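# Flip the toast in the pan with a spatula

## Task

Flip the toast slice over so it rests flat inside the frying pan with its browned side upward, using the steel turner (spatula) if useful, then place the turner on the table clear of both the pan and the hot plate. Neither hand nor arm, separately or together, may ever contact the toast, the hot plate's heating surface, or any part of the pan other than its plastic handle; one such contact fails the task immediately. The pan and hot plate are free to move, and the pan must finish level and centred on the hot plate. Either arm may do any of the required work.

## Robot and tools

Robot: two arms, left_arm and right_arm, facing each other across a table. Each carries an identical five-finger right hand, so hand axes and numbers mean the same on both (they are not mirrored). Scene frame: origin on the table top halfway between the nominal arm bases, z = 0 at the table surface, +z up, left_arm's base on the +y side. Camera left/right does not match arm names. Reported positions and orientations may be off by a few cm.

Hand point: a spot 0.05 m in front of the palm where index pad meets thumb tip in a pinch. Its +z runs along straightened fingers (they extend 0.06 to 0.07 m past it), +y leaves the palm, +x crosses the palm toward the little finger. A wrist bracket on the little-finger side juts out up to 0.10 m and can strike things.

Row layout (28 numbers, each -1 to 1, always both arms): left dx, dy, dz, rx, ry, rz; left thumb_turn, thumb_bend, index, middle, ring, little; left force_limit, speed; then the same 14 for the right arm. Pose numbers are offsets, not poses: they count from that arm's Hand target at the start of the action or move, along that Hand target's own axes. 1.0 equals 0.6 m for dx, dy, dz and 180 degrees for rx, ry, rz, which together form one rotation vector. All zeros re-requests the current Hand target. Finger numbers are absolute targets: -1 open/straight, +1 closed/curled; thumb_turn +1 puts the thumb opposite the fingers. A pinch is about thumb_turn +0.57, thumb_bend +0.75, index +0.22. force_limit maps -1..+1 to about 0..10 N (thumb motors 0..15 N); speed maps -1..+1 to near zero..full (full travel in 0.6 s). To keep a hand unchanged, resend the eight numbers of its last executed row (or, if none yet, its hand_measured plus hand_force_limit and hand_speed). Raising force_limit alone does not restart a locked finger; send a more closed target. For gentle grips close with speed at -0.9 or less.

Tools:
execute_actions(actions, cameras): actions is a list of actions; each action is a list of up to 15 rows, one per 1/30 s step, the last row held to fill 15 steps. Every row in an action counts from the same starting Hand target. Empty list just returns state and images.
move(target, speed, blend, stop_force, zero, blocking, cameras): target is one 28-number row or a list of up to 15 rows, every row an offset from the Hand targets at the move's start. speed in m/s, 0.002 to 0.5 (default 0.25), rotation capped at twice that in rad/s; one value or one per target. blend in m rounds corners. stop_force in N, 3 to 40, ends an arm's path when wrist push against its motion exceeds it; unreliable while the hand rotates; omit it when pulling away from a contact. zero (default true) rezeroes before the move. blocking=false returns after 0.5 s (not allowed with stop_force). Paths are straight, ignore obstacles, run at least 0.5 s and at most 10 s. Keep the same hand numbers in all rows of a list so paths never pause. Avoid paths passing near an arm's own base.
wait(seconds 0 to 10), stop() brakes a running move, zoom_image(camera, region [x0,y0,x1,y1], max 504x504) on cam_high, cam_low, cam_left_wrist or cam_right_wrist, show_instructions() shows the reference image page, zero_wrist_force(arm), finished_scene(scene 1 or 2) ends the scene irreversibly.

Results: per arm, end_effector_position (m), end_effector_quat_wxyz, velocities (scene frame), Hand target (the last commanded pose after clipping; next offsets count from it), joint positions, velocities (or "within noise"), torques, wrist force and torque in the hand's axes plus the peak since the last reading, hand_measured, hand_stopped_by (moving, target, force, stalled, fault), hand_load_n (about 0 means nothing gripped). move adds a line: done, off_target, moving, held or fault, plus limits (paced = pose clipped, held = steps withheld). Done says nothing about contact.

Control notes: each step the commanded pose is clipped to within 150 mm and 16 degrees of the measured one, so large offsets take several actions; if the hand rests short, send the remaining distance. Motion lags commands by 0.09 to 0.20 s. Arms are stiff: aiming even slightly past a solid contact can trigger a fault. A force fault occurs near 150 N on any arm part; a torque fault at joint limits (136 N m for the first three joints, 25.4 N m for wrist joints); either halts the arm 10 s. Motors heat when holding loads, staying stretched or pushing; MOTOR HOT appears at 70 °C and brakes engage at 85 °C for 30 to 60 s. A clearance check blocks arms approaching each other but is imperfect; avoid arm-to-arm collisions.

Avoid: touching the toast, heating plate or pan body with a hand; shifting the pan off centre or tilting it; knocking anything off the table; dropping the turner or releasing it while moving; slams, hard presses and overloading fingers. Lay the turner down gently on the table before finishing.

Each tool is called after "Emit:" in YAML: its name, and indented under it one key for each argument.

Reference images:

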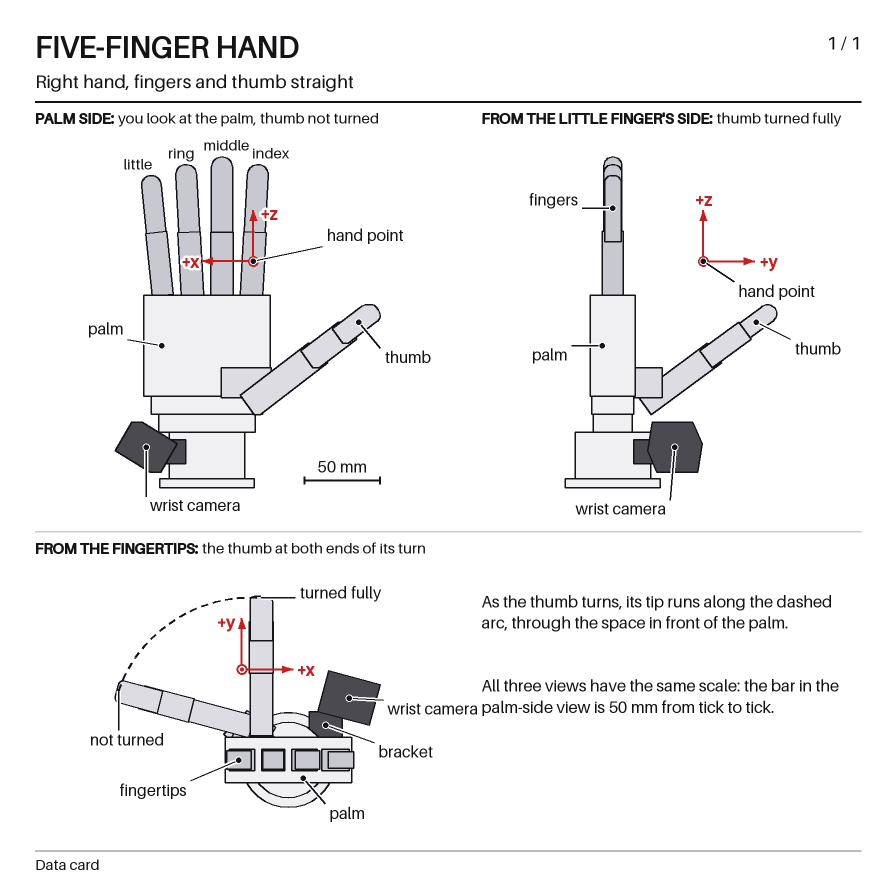

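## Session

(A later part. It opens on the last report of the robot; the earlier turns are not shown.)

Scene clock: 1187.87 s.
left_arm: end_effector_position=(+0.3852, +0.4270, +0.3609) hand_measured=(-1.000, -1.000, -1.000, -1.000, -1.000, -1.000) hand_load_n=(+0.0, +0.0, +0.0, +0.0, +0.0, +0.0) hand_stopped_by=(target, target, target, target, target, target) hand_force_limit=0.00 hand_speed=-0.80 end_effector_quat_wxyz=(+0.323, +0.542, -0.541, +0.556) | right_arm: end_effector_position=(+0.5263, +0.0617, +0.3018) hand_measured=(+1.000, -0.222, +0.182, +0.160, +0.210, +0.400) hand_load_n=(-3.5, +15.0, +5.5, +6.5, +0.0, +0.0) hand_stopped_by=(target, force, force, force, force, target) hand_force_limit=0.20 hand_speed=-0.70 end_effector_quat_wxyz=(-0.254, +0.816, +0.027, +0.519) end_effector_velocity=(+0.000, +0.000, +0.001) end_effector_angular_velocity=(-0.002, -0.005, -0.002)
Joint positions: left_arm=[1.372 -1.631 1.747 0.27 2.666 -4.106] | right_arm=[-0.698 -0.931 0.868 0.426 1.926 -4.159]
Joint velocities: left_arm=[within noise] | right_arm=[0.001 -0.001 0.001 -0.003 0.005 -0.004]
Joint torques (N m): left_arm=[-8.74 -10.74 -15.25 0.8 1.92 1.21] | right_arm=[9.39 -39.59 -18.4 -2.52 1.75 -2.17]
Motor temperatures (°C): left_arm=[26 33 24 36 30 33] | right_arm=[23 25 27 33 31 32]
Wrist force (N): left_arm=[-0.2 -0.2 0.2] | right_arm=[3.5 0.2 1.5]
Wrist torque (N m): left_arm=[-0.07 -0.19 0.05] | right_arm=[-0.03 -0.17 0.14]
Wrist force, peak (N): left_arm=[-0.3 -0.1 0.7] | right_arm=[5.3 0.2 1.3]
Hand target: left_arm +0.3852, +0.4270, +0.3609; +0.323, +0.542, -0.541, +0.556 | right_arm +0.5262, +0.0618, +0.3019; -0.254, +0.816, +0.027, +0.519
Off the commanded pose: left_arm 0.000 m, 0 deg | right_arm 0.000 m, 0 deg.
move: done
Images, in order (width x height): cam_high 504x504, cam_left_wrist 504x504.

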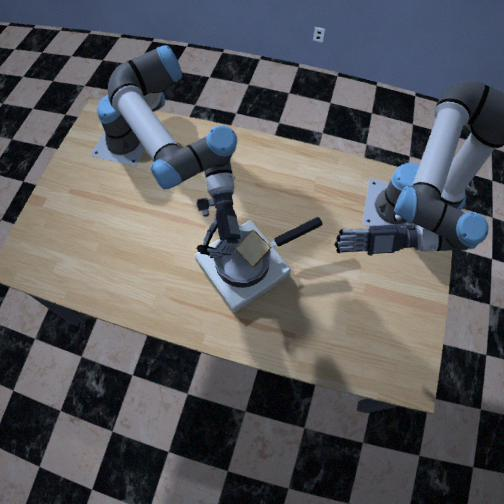

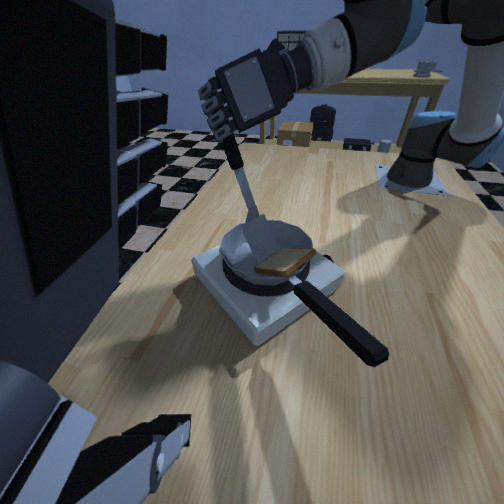

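Emit:
move:
  target: [0,0,0,0,0,0,-1,-1,-1,-1,-1,-1,0.0,-0.8,-0.0061,-0.0092,-0.0075,0,0,0,1,0.1,0.35,0.3,0.35,0.4,0.2,-0.7]
  speed: 0.03
  stop_force: 8
  cameras: ["cam_left_wrist","cam_high"]

Emit:
zoom_image:
  camera: "cam_left_wrist"
  region: [210, 200, 330, 320]

Emit:
zoom_image:
  camera: "cam_high"
  region: [200, 215, 290, 305]

Scene clock: 1254.83 s.
left_arm: end_effector_position=(+0.3852, +0.4270, +0.3609) hand_measured=(-1.000, -1.000, -1.000, -1.000, -1.000, -1.000) hand_load_n=(+0.0, +0.0, +0.0, +0.0, +0.0, +0.0) hand_stopped_by=(target, target, target, target, target, target) hand_force_limit=0.00 hand_speed=-0.80 end_effector_quat_wxyz=(+0.323, +0.542, -0.541, +0.556) | right_arm: end_effector_position=(+0.5191, +0.0654, +0.3023) hand_measured=(+1.000, -0.222, +0.182, +0.160, +0.210, +0.400) hand_load_n=(-3.0, +15.0, +6.0, +6.5, +0.0, +0.0) hand_stopped_by=(target, force, force, force, force, target) hand_force_limit=0.20 hand_speed=-0.70 end_effector_quat_wxyz=(-0.254, +0.816, +0.027, +0.519)
Joint positions: left_arm=[1.372 -1.631 1.747 0.27 2.666 -4.106] | right_arm=[-0.685 -0.931 0.867 0.429 1.938 -4.154]
Joint velocities: within noise
Joint torques (N m): left_arm=[-8.85 -10.09 -15.53 0.73 2.2 1.15] | right_arm=[-7.27 -33.26 -29.05 -2.82 -1.72 -2.12]
Motor temperatures (°C): left_arm=[26 33 24 36 30 33] | right_arm=[23 26 27 33 31 32]
Wrist force (N): left_arm=[0.0 -0.1 0.0] | right_arm=[1.9 0.2 1.5]
Wrist torque (N m): left_arm=[-0.04 -0.21 0.07] | right_arm=[-0.02 -0.08 0.10]
Wrist force, peak (N): left_arm=[-0.6 -0.4 0.3] | right_arm=[4.7 0.0 1.2]
Hand target: left_arm +0.3852, +0.4270, +0.3609; +0.323, +0.542, -0.541, +0.556 | right_arm +0.5191, +0.0654, +0.3023; -0.254, +0.816, +0.027, +0.519
Off the commanded pose: left_arm 0.000 m, 0 deg | right_arm 0.000 m, 0 deg.
move: done
Images, in order (width x height): cam_high 504x504, cam_left_wrist 504x504.

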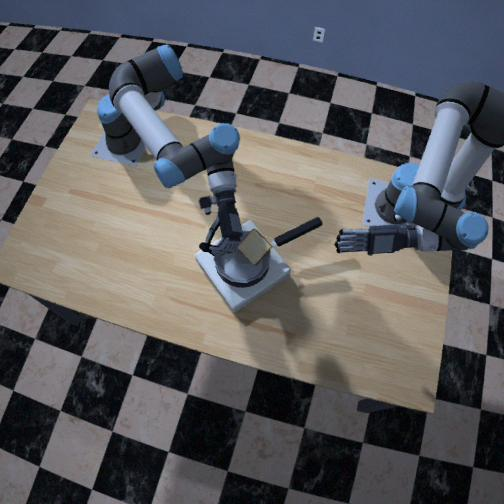

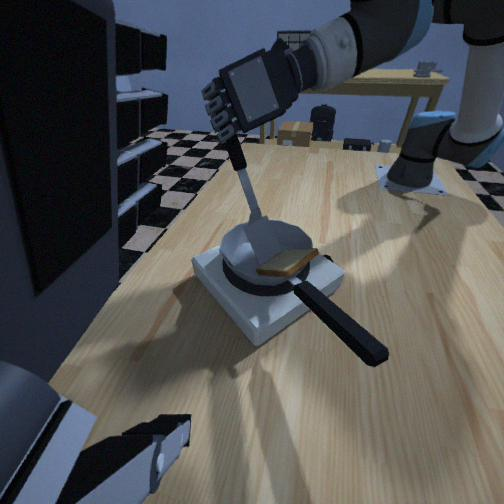

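Scaled by 4.200.

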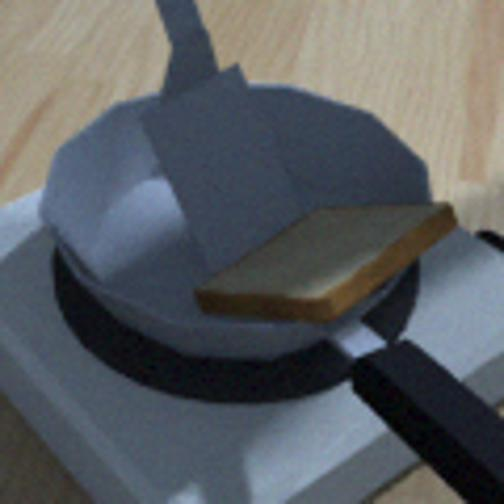

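Scaled by 5.600.

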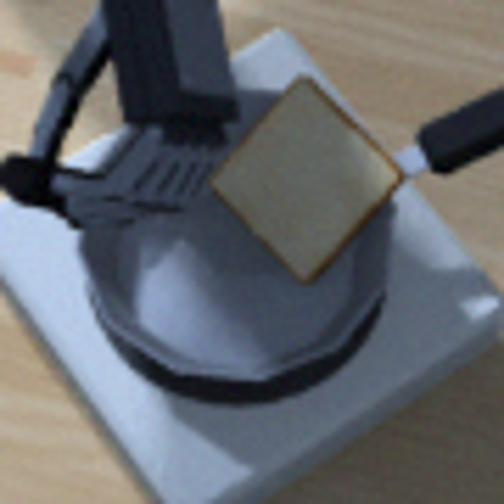

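Emit:
move:
  target: [0,0,0,0,0,0,-1,-1,-1,-1,-1,-1,0.0,-0.8,-0.0068,-0.0089,-0.0072,0,0,0,1,0.1,0.35,0.3,0.35,0.4,0.2,-0.7]
  speed: 0.03
  stop_force: 8
  cameras: ["cam_left_wrist","cam_high","cam_low"]

Emit:
zoom_image:
  camera: "cam_left_wrist"
  region: [210, 200, 330, 320]

Emit:
zoom_image:
  camera: "cam_high"
  region: [200, 215, 290, 305]

Emit:
zoom_image:
  camera: "cam_low"
  region: [280, 180, 440, 280]

Scene clock: 1264.10 s.
left_arm: end_effector_position=(+0.3852, +0.4270, +0.3609) hand_measured=(-1.000, -1.000, -1.000, -1.000, -1.000, -1.000) hand_load_n=(+0.0, +0.0, +0.0, +0.0, +0.0, +0.0) hand_stopped_by=(target, target, target, target, target, target) hand_force_limit=0.00 hand_speed=-0.80 end_effector_quat_wxyz=(+0.323, +0.542, -0.541, +0.556) | right_arm: end_effector_position=(+0.5119, +0.0690, +0.3023) hand_measured=(+1.000, -0.222, +0.182, +0.160, +0.210, +0.400) hand_load_n=(-3.0, +15.0, +6.5, +6.5, +0.0, -0.5) hand_stopped_by=(target, force, force, force, force, target) hand_force_limit=0.20 hand_speed=-0.70 end_effector_quat_wxyz=(-0.254, +0.816, +0.027, +0.519)
Joint positions: left_arm=[1.372 -1.631 1.747 0.27 2.666 -4.106] | right_arm=[-0.672 -0.931 0.866 0.431 1.95 -4.149]
Joint velocities: within noise
Joint torques (N m): left_arm=[-8.82 -11.47 -13.99 0.51 1.99 1.13] | right_arm=[-8.07 -36.45 -30.32 -0.92 -1.47 -2.03]
Motor temperatures (°C): left_arm=[26 33 24 36 30 33] | right_arm=[23 26 27 33 31 32]
Wrist force (N): left_arm=[-0.3 0.0 0.3] | right_arm=[1.2 0.2 1.7]
Wrist torque (N m): left_arm=[-0.05 -0.17 0.05] | right_arm=[-0.02 -0.11 0.13]
Wrist force, peak (N): left_arm=[-0.6 0.2 0.4] | right_arm=[3.4 0.5 2.2]
Hand target: left_arm +0.3852, +0.4270, +0.3609; +0.323, +0.542, -0.541, +0.556 | right_arm +0.5119, +0.0690, +0.3023; -0.254, +0.816, +0.027, +0.519
Off the commanded pose: left_arm 0.000 m, 0 deg | right_arm 0.000 m, 0 deg.
move: done
Images, in order (width x height): cam_high 504x504, cam_low 504x504, cam_left_wrist 504x504.

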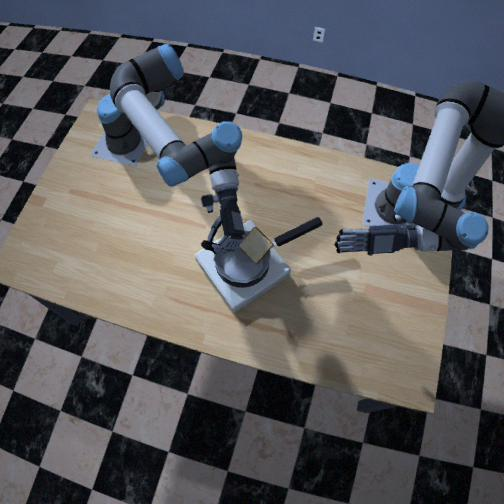

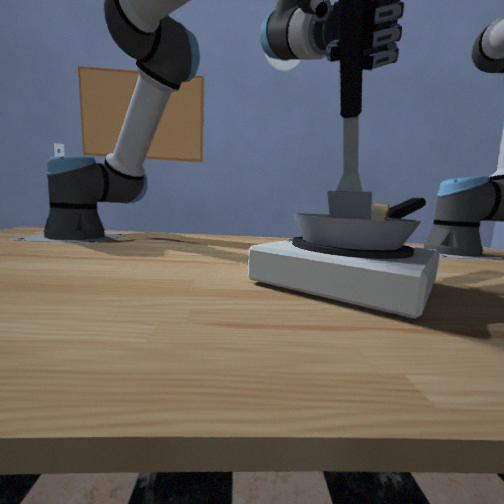

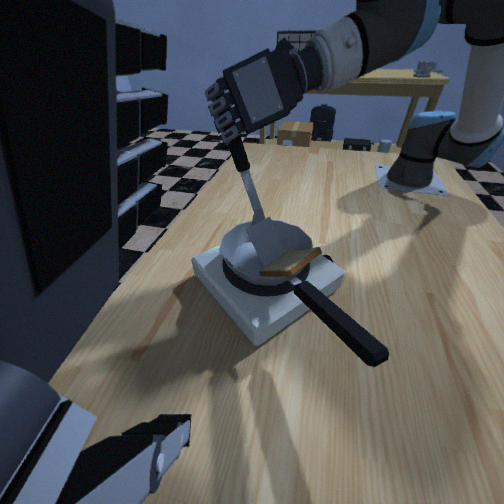

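Scaled by 4.200.

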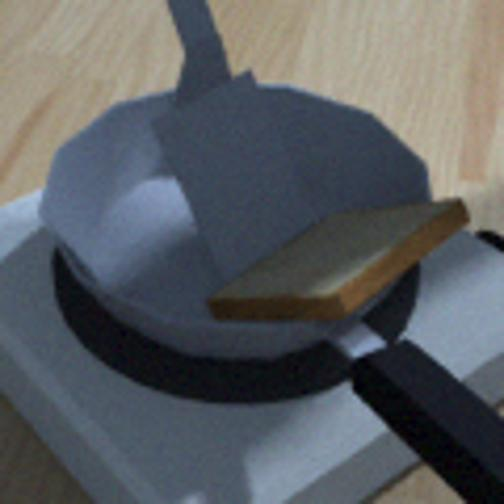

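Scaled by 5.600.

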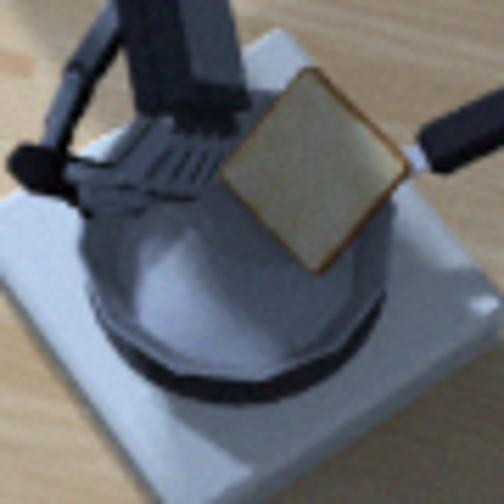

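Scaled by 3.150.

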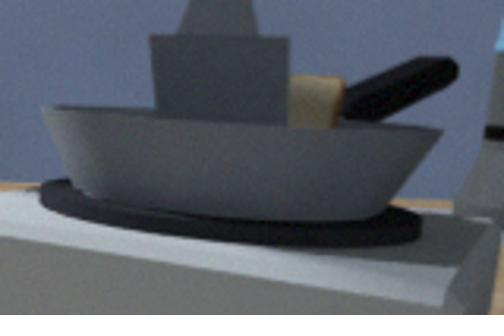

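Emit:
move:
  target: [0,0,0,0,0,0,-1,-1,-1,-1,-1,-1,0.0,-0.8,-0.0051,-0.0067,-0.0054,0,0,0,1,0.1,0.35,0.3,0.35,0.4,0.2,-0.7]
  speed: 0.03
  stop_force: 8
  cameras: ["cam_left_wrist","cam_high","cam_low","cam_right_wrist"]

Emit:
zoom_image:
  camera: "cam_left_wrist"
  region: [210, 200, 330, 320]

Emit:
zoom_image:
  camera: "cam_high"
  region: [200, 215, 290, 305]

Emit:
zoom_image:
  camera: "cam_low"
  region: [280, 180, 440, 280]

Scene clock: 1288.20 s.
left_arm: end_effector_position=(+0.3852, +0.4270, +0.3609) hand_measured=(-1.000, -1.000, -1.000, -1.000, -1.000, -1.000) hand_load_n=(+0.0, +0.0, +0.0, +0.0, +0.0, +0.0) hand_stopped_by=(target, target, target, target, target, target) hand_force_limit=0.00 hand_speed=-0.80 end_effector_quat_wxyz=(+0.323, +0.542, -0.541, +0.556) | right_arm: end_effector_position=(+0.5066, +0.0717, +0.3023) hand_measured=(+1.000, -0.222, +0.182, +0.160, +0.210, +0.400) hand_load_n=(-3.0, +15.0, +6.5, +6.5, +0.0, -0.5) hand_stopped_by=(target, force, force, force, force, target) hand_force_limit=0.20 hand_speed=-0.70 end_effector_quat_wxyz=(-0.254, +0.816, +0.027, +0.519)
Joint positions: left_arm=[1.372 -1.631 1.747 0.27 2.666 -4.106] | right_arm=[-0.662 -0.93 0.866 0.432 1.959 -4.146]
Joint velocities: within noise
Joint torques (N m): left_arm=[-8.4 -11.84 -14.78 0.7 2.04 1.01] | right_arm=[-7.64 -33.62 -26.54 -0.15 -1.64 -1.94]
Motor temperatures (°C): left_arm=[26 33 24 36 30 33] | right_arm=[23 26 27 33 31 32]
Wrist force (N): left_arm=[-0.6 -0.2 0.1] | right_arm=[1.9 0.6 1.9]
Wrist torque (N m): left_arm=[-0.05 -0.12 0.02] | right_arm=[0.02 -0.12 0.14]
Wrist force, peak (N): left_arm=[-0.4 -0.4 0.4] | right_arm=[3.0 0.1 1.7]
Hand target: left_arm +0.3852, +0.4270, +0.3609; +0.323, +0.542, -0.541, +0.556 | right_arm +0.5066, +0.0717, +0.3023; -0.254, +0.816, +0.027, +0.519
Off the commanded pose: left_arm 0.000 m, 0 deg | right_arm 0.000 m, 0 deg.
move: done

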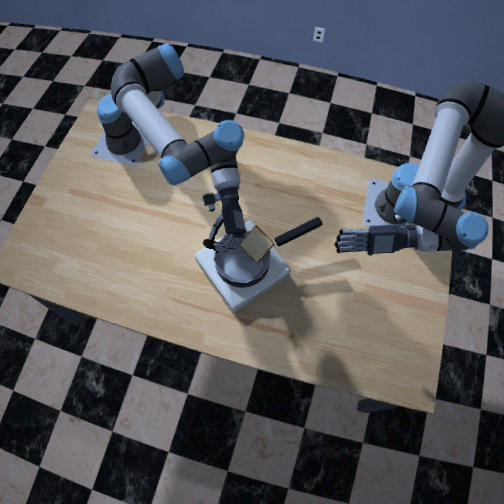

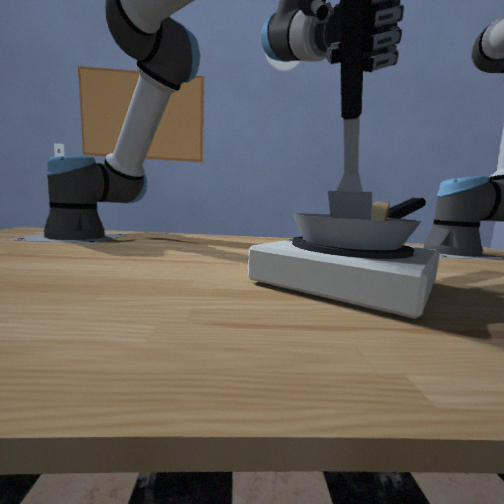

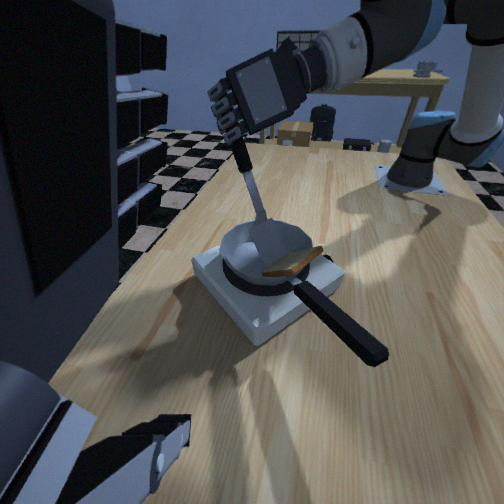

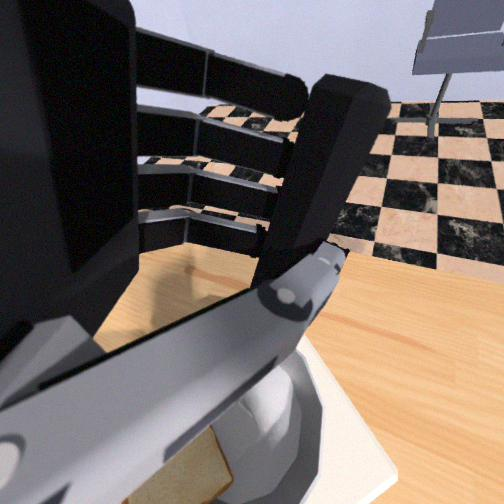

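Scaled by 4.200.

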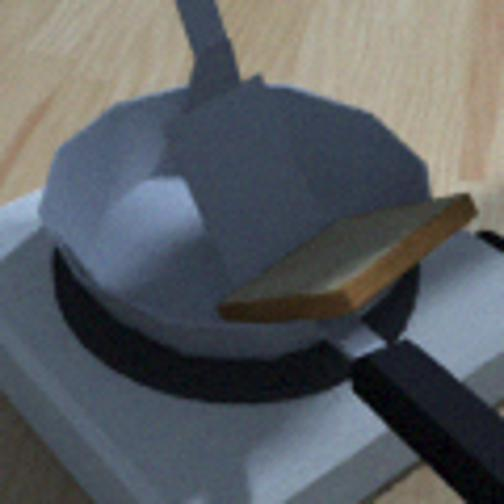

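Scaled by 5.600.

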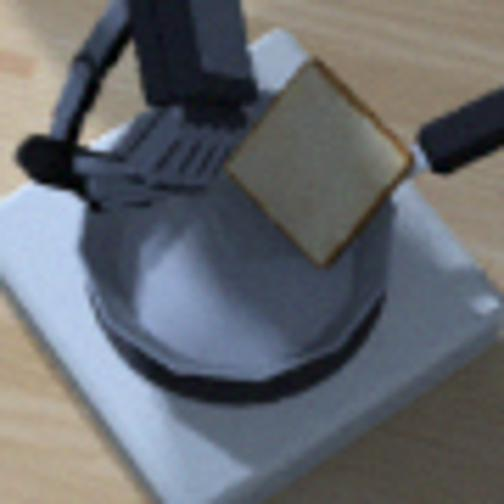

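Scaled by 3.150.

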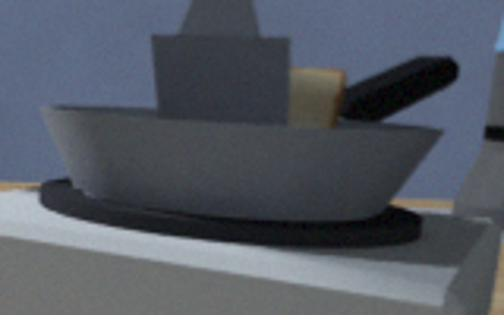

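Emit:
move:
  target: [0,0,0,0,0,0,-1,-1,-1,-1,-1,-1,0.0,-0.8,0.0056,0.0043,0.0034,0,0,0,1,0.1,0.35,0.3,0.35,0.4,0.2,-0.7]
  speed: 0.02
  cameras: ["cam_left_wrist"]

Emit:
zoom_image:
  camera: "cam_left_wrist"
  region: [210, 200, 330, 320]

Scene clock: 1318.83 s.
left_arm: end_effector_position=(+0.3852, +0.4270, +0.3609) hand_measured=(-1.000, -1.000, -1.000, -1.000, -1.000, -1.000) hand_load_n=(+0.0, +0.0, +0.0, +0.0, -0.5, +0.0) hand_stopped_by=(target, target, target, target, target, target) hand_force_limit=0.00 hand_speed=-0.80 end_effector_quat_wxyz=(+0.323, +0.542, -0.541, +0.556) | right_arm: end_effector_position=(+0.5107, +0.0696, +0.3035) hand_measured=(+1.000, -0.222, +0.182, +0.160, +0.210, +0.400) hand_load_n=(-2.5, +15.0, +6.5, +6.5, +0.0, -0.5) hand_stopped_by=(target, force, force, force, force, target) hand_force_limit=0.20 hand_speed=-0.70 end_effector_quat_wxyz=(-0.254, +0.816, +0.027, +0.519)
Joint positions: left_arm=[1.372 -1.631 1.747 0.27 2.666 -4.106] | right_arm=[-0.67 -0.93 0.863 0.434 1.952 -4.149]
Joint velocities: within noise
Joint torques (N m): left_arm=[-8.1 -10.96 -14.67 0.49 2.21 1] | right_arm=[4.51 -61.56 -30.06 1.68 -0.04 -1.91]
Motor temperatures (°C): left_arm=[26 33 24 36 30 33] | right_arm=[23 26 27 33 31 32]
Wrist force (N): left_arm=[-0.3 -0.2 0.3] | right_arm=[0.7 0.3 1.9]
Wrist torque (N m): left_arm=[-0.07 -0.17 0.04] | right_arm=[-0.04 -0.11 0.09]
Wrist force, peak (N): left_arm=[-0.6 -0.2 0.4] | right_arm=[2.1 0.3 2.1]
Hand target: left_arm +0.3852, +0.4270, +0.3609; +0.323, +0.542, -0.541, +0.556 | right_arm +0.5106, +0.0697, +0.3035; -0.254, +0.816, +0.027, +0.519
Off the commanded pose: left_arm 0.000 m, 0 deg | right_arm 0.000 m, 0 deg.
move: done
Images, in order (width x height): cam_left_wrist 504x504.

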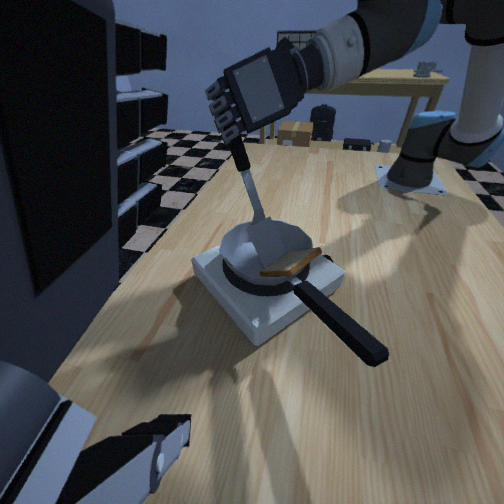

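Scaled by 4.200.

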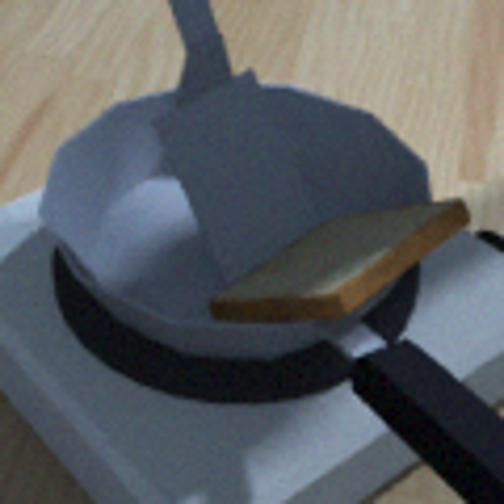

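Emit:
move:
  target:
    - [0,0,0,0,0,0,-1,-1,-1,-1,-1,-1,0.0,-0.8,0.0268,0.0328,0.0265,0,0,0,1,0.1,0.35,0.3,0.35,0.4,0.2,-0.7]
    - [0,0,0,0,0,0,-1,-1,-1,-1,-1,-1,0.0,-0.8,0.156,-0.0266,-0.0215,0,0,0,1,0.1,0.35,0.3,0.35,0.4,0.2,-0.7]
  speed: [0.05,0.15]
  cameras: ["cam_left_wrist","cam_high"]

Emit:
zoom_image:
  camera: "cam_left_wrist"
  region: [210, 200, 330, 320]

Emit:
zoom_image:
  camera: "cam_high"
  region: [200, 215, 290, 305]

Scene clock: 1365.47 s.
left_arm: end_effector_position=(+0.3852, +0.4270, +0.3609) hand_measured=(-1.000, -1.000, -1.000, -1.000, -1.000, -1.000) hand_load_n=(+0.0, +0.0, +0.0, +0.0, +0.0, +0.0) hand_stopped_by=(target, target, target, target, target, target) hand_force_limit=0.00 hand_speed=-0.80 end_effector_quat_wxyz=(+0.323, +0.542, -0.541, +0.556) | right_arm: end_effector_position=(+0.5381, +0.0574, +0.3943) hand_measured=(+1.000, -0.222, +0.182, +0.160, +0.210, +0.400) hand_load_n=(-2.5, +15.0, +6.5, +6.5, +0.0, -0.5) hand_stopped_by=(target, force, force, force, force, target) hand_force_limit=0.20 hand_speed=-0.70 end_effector_quat_wxyz=(-0.254, +0.816, +0.027, +0.519)
Joint positions: left_arm=[1.372 -1.631 1.747 0.27 2.666 -4.106] | right_arm=[-0.717 -0.852 0.492 0.721 1.908 -4.166]
Joint velocities: within noise
Joint torques (N m): left_arm=[-8.63 -13.25 -14.97 0.51 1.77 0.89] | right_arm=[5.65 -63.17 -26.86 -1.69 0.69 1.67]
Motor temperatures (°C): left_arm=[26 33 24 36 30 33] | right_arm=[23 26 27 33 31 32]
Wrist force (N): left_arm=[-0.1 -0.1 0.3] | right_arm=[0.7 0.2 2.3]
Wrist torque (N m): left_arm=[-0.06 -0.20 0.05] | right_arm=[-0.07 -0.12 0.10]
Wrist force, peak (N): left_arm=[-0.8 0.1 -0.1] | right_arm=[-1.0 1.2 2.9]
Hand target: left_arm +0.3852, +0.4270, +0.3609; +0.323, +0.542, -0.541, +0.556 | right_arm +0.5381, +0.0573, +0.3945; -0.254, +0.816, +0.027, +0.519
Off the commanded pose: left_arm 0.000 m, 0 deg | right_arm 0.000 m, 0 deg.
move: done
Images, in order (width x height): cam_high 504x504, cam_left_wrist 504x504.

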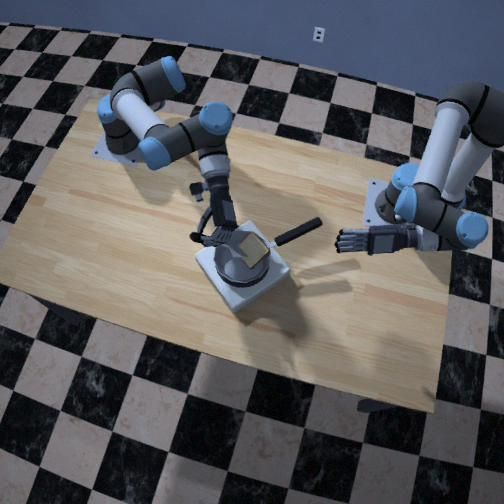

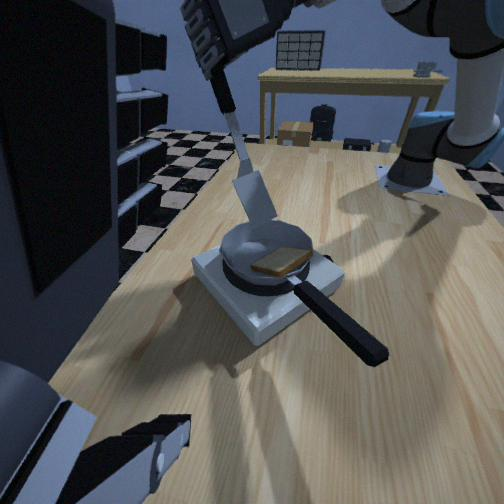

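Scaled by 4.200.

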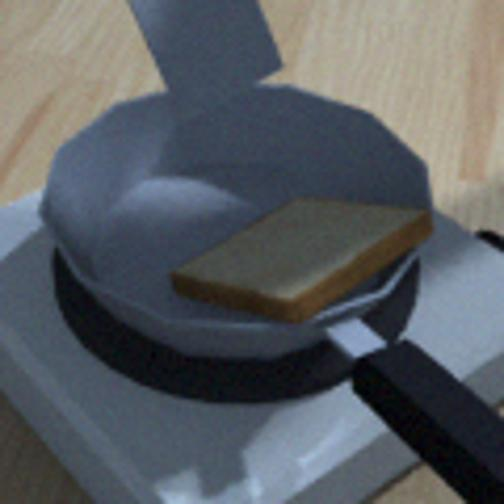

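Scaled by 5.600.

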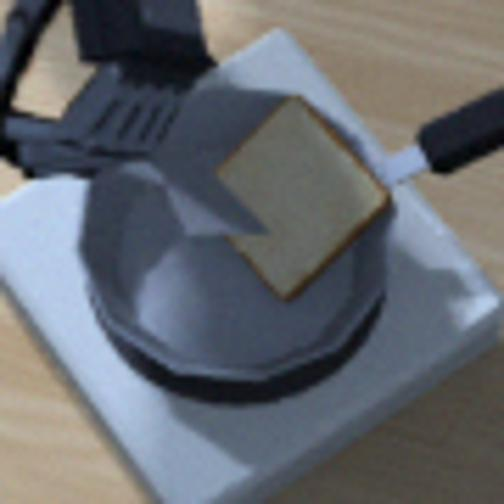

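Emit:
move:
  target: [0,0,0,0,0,0,-1,-1,-1,-1,-1,-1,0.0,-0.8,-0.1865,-0.2082,-0.1947,0,0.104,-0.130,1,0.1,0.35,0.3,0.35,0.4,0.2,-0.7]
  speed: 0.15

Emit:
zoom_image:
  camera: "cam_left_wrist"
  region: [210, 200, 330, 320]

Emit:
zoom_image:
  camera: "cam_high"
  region: [200, 215, 290, 305]

Scene clock: 1384.13 s.
left_arm: end_effector_position=(+0.3852, +0.4270, +0.3609) hand_measured=(-1.000, -1.000, -1.000, -1.000, -1.000, -1.000) hand_load_n=(+0.0, +0.0, +0.0, +0.0, +0.0, +0.0) hand_stopped_by=(target, target, target, target, target, target) hand_force_limit=0.00 hand_speed=-0.80 end_effector_quat_wxyz=(+0.323, +0.542, -0.541, +0.556) | right_arm: end_effector_position=(+0.3510, +0.1389, +0.3852) hand_measured=(+1.000, -0.222, +0.182, +0.160, +0.210, +0.400) hand_load_n=(-3.0, +15.0, +5.5, +6.5, +0.5, +0.0) hand_stopped_by=(target, force, force, force, force, target) hand_force_limit=0.20 hand_speed=-0.70 end_effector_quat_wxyz=(-0.145, +0.699, +0.150, +0.684)
Joint positions: left_arm=[1.372 -1.631 1.747 0.27 2.666 -4.106] | right_arm=[-0.32 -0.946 0.911 0.068 2.395 -4.691]
Joint velocities: within noise
Joint torques (N m): left_arm=[-8.45 -11.75 -15.48 0.75 1.97 1.08] | right_arm=[6.96 -61.25 -33.02 -1.45 1.3 -1.83]
Motor temperatures (°C): left_arm=[26 33 24 36 30 33] | right_arm=[23 26 27 33 31 32]
Wrist force (N): left_arm=[-0.2 -0.2 -0.3] | right_arm=[-0.2 0.5 2.1]
Wrist torque (N m): left_arm=[-0.03 -0.16 0.05] | right_arm=[0.01 -0.03 0.13]
Wrist force, peak (N): left_arm=[-0.5 -0.2 0.5] | right_arm=[1.5 1.2 2.7]
Hand target: left_arm +0.3852, +0.4270, +0.3609; +0.323, +0.542, -0.541, +0.556 | right_arm +0.3509, +0.1389, +0.3854; -0.145, +0.699, +0.150, +0.684
Off the commanded pose: left_arm 0.000 m, 0 deg | right_arm 0.000 m, 0 deg.
move: done

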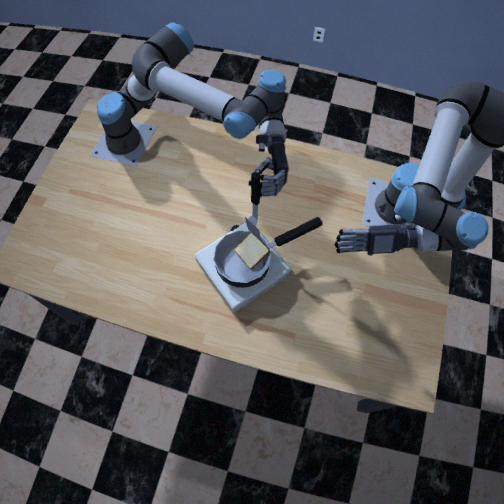

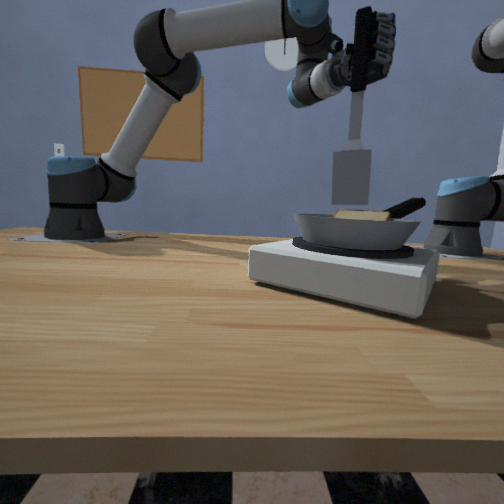

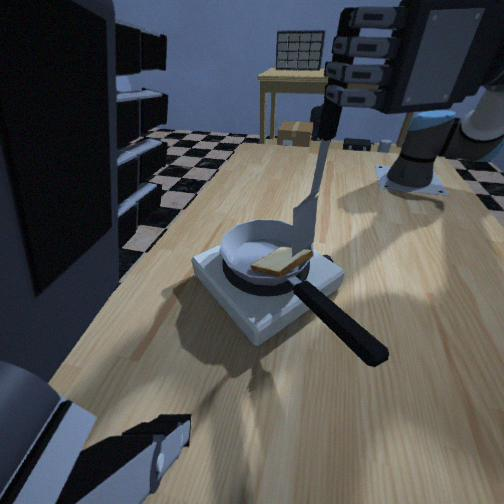

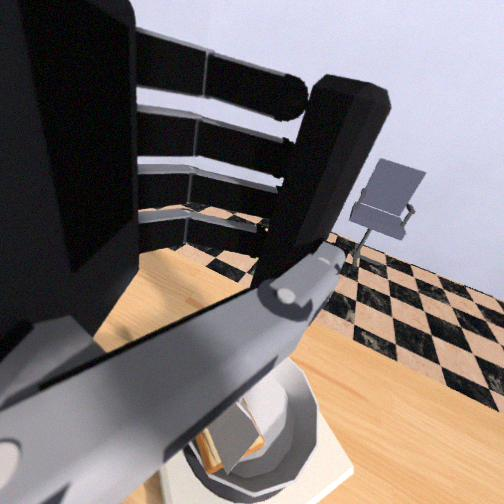

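Scaled by 4.200.

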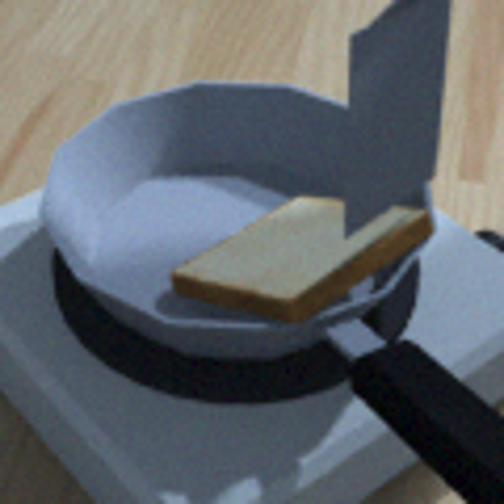

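Scaled by 5.600.

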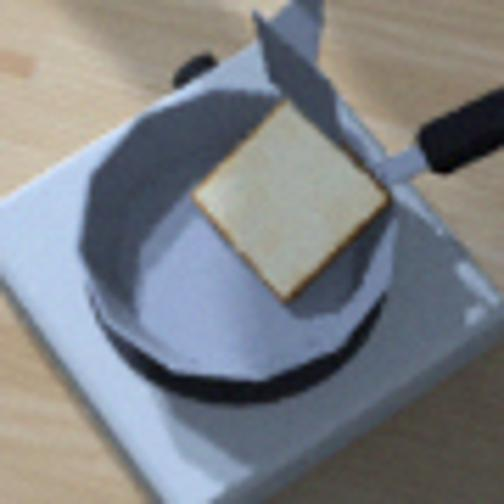

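Emit:
move:
  target: [0,0,0,0,0,0,-1,-1,-1,-1,-1,-1,0.0,-0.8,0.0004,-0.026,0.0325,0,0,0,1,0.1,0.35,0.3,0.35,0.4,0.2,-0.7]
  speed: 0.1

Emit:
zoom_image:
  camera: "cam_left_wrist"
  region: [210, 200, 330, 320]

Emit:
zoom_image:
  camera: "cam_high"
  region: [200, 215, 290, 305]

Emit:
zoom_image:
  camera: "cam_right_wrist"
  region: [150, 350, 360, 504]

Scene clock: 1413.27 s.
left_arm: end_effector_position=(+0.3852, +0.4270, +0.3609) hand_measured=(-1.000, -1.000, -1.000, -1.000, -1.000, -1.000) hand_load_n=(+0.0, +0.0, +0.0, +0.0, +0.0, +0.0) hand_stopped_by=(target, target, target, target, target, target) hand_force_limit=0.00 hand_speed=-0.80 end_effector_quat_wxyz=(+0.323, +0.542, -0.541, +0.556) | right_arm: end_effector_position=(+0.3624, +0.1611, +0.3850) hand_measured=(+1.000, -0.222, +0.182, +0.160, +0.210, +0.400) hand_load_n=(-3.0, +14.5, +5.5, +6.5, +0.5, +0.0) hand_stopped_by=(target, force, force, force, force, target) hand_force_limit=0.20 hand_speed=-0.70 end_effector_quat_wxyz=(-0.145, +0.699, +0.150, +0.684)
Joint positions: left_arm=[1.372 -1.631 1.747 0.27 2.666 -4.106] | right_arm=[-0.325 -0.871 0.787 0.117 2.389 -4.692]
Joint velocities: within noise
Joint torques (N m): left_arm=[-9.17 -11.91 -14.5 0.33 1.96 0.97] | right_arm=[6.91 -59.8 -21.19 -3.65 2.03 2.54]
Motor temperatures (°C): left_arm=[26 33 24 36 30 33] | right_arm=[23 26 27 33 31 32]
Wrist force (N): left_arm=[0.0 0.0 0.3] | right_arm=[-0.1 0.7 1.9]
Wrist torque (N m): left_arm=[-0.05 -0.22 0.07] | right_arm=[0.05 -0.07 0.14]
Wrist force, peak (N): left_arm=[-0.3 0.1 0.7] | right_arm=[0.3 0.4 2.5]
Hand target: left_arm +0.3852, +0.4270, +0.3609; +0.323, +0.542, -0.541, +0.556 | right_arm +0.3623, +0.1611, +0.3851; -0.145, +0.699, +0.150, +0.684
Off the commanded pose: left_arm 0.000 m, 0 deg | right_arm 0.000 m, 0 deg.
move: done

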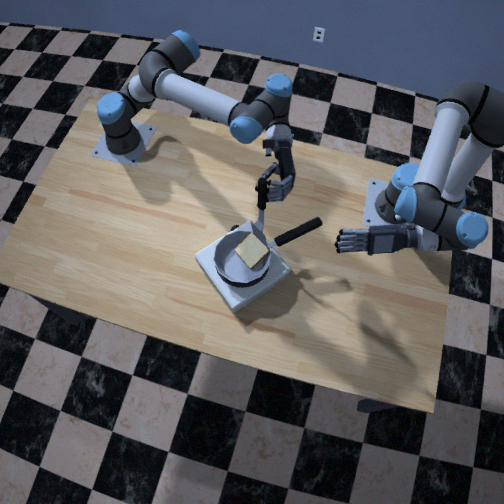

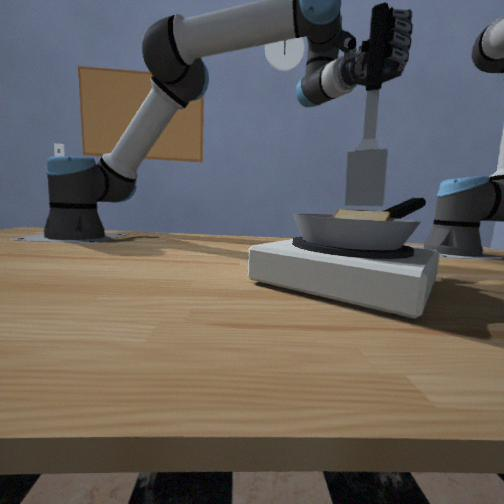

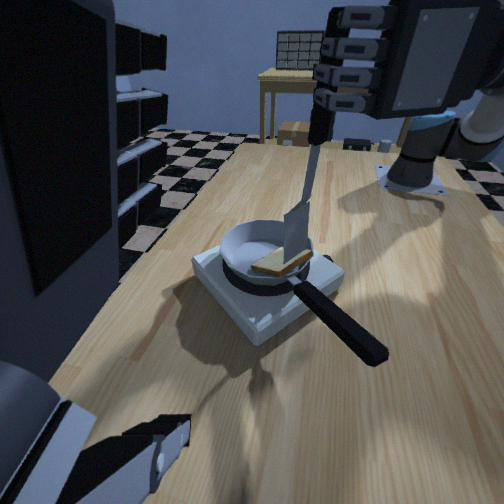

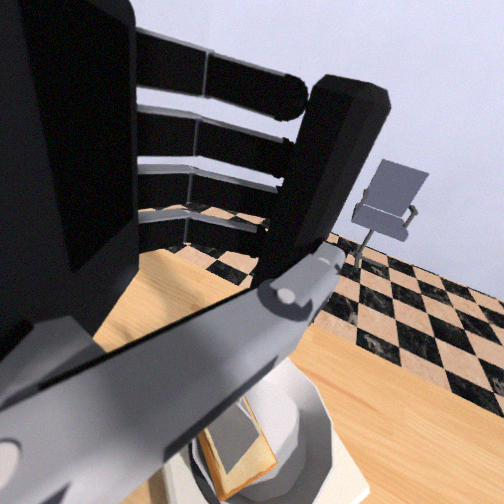

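Scaled by 4.200.

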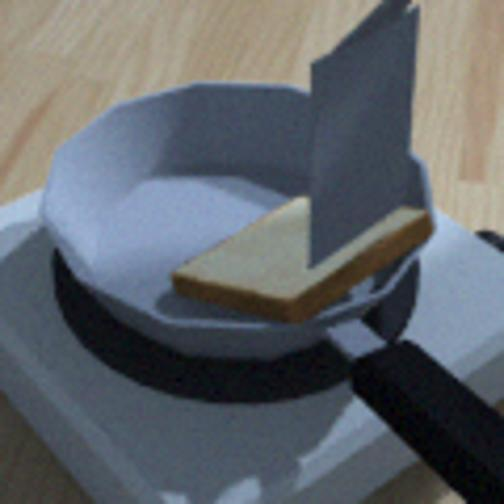

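Scaled by 5.600.

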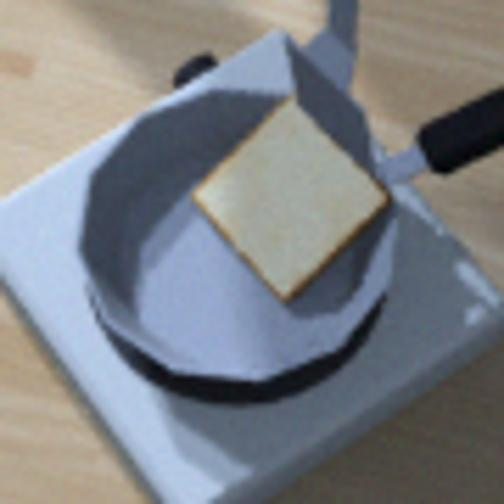

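Scaled by 2.400.

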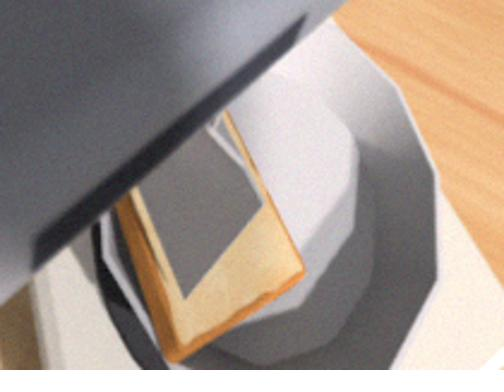

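Emit:
move:
  target:
    - [0,0,0,0,0,0,-1,-1,-1,-1,-1,-1,0.0,-0.8,-0.0001,-0.0052,-0.0042,0,0,0,1,0.1,0.35,0.3,0.35,0.4,0.2,-0.7]
    - [0,0,0,0,0,0,-1,-1,-1,-1,-1,-1,0.0,-0.8,-0.0501,-0.0048,-0.0039,0,0,0,1,0.1,0.35,0.3,0.35,0.4,0.2,-0.7]
  speed: 0.03
  stop_force: 3
  cameras: ["cam_left_wrist","cam_high"]

Emit:
zoom_image:
  camera: "cam_left_wrist"
  region: [210, 200, 330, 320]

Emit:
zoom_image:
  camera: "cam_high"
  region: [200, 215, 290, 305]

Scene clock: 1431.10 s.
left_arm: end_effector_position=(+0.3852, +0.4270, +0.3609) hand_measured=(-1.000, -1.000, -1.000, -1.000, -1.000, -1.000) hand_load_n=(+0.0, +0.0, +0.0, +0.0, +0.0, +0.0) hand_stopped_by=(target, target, target, target, target, target) hand_force_limit=0.00 hand_speed=-0.80 end_effector_quat_wxyz=(+0.323, +0.542, -0.541, +0.556) | right_arm: end_effector_position=(+0.3585, +0.1624, +0.3551) hand_measured=(+1.000, -0.222, +0.182, +0.160, +0.210, +0.400) hand_load_n=(-3.0, +15.0, +6.5, +7.0, +0.5, -1.0) hand_stopped_by=(target, force, force, force, force, target) hand_force_limit=0.20 hand_speed=-0.70 end_effector_quat_wxyz=(-0.145, +0.699, +0.150, +0.684)
Joint positions: left_arm=[1.372 -1.631 1.747 0.27 2.666 -4.106] | right_arm=[-0.319 -0.873 0.866 0.039 2.395 -4.691]
Joint velocities: within noise
Joint torques (N m): left_arm=[-7.72 -13.19 -14.96 0.4 2.02 0.79] | right_arm=[7.12 -60.5 -33.04 1.36 1.54 -2.45]
Motor temperatures (°C): left_arm=[26 33 24 36 30 33] | right_arm=[23 26 27 33 31 32]
Wrist force (N): left_arm=[-0.3 -0.1 0.0] | right_arm=[0.2 1.3 2.2]
Wrist torque (N m): left_arm=[-0.03 -0.16 0.04] | right_arm=[0.00 -0.03 -0.04]
Wrist force, peak (N): left_arm=[-0.4 -0.5 0.2] | right_arm=[5.7 1.1 1.4]
Hand target: left_arm +0.3852, +0.4270, +0.3609; +0.323, +0.542, -0.541, +0.556 | right_arm +0.3585, +0.1624, +0.3551; -0.145, +0.699, +0.150, +0.684
Off the commanded pose: left_arm 0.000 m, 0 deg | right_arm 0.000 m, 0 deg.
move: done
Images, in order (width x height): cam_high 504x504, cam_left_wrist 504x504.

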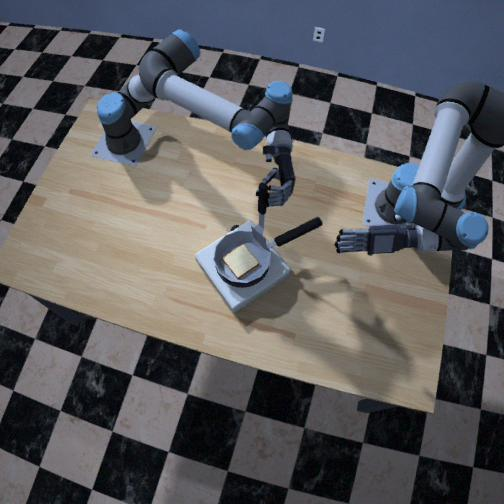

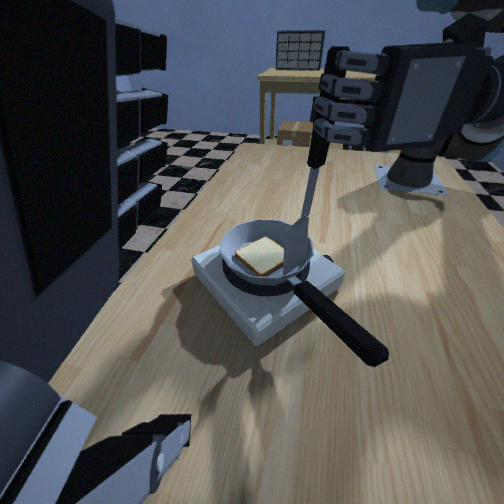

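Scaled by 4.200.

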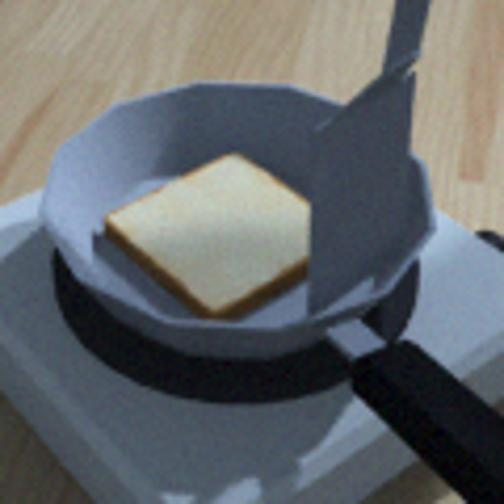

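Scaled by 5.600.

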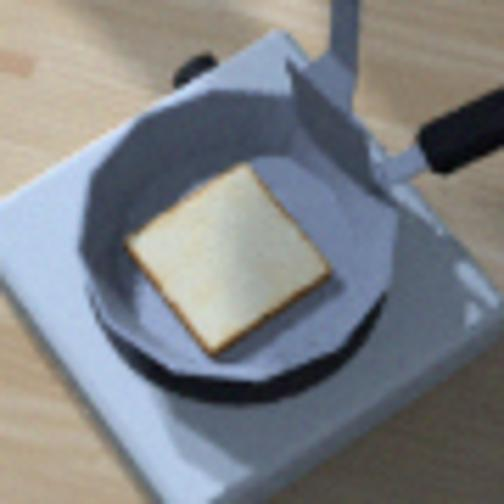

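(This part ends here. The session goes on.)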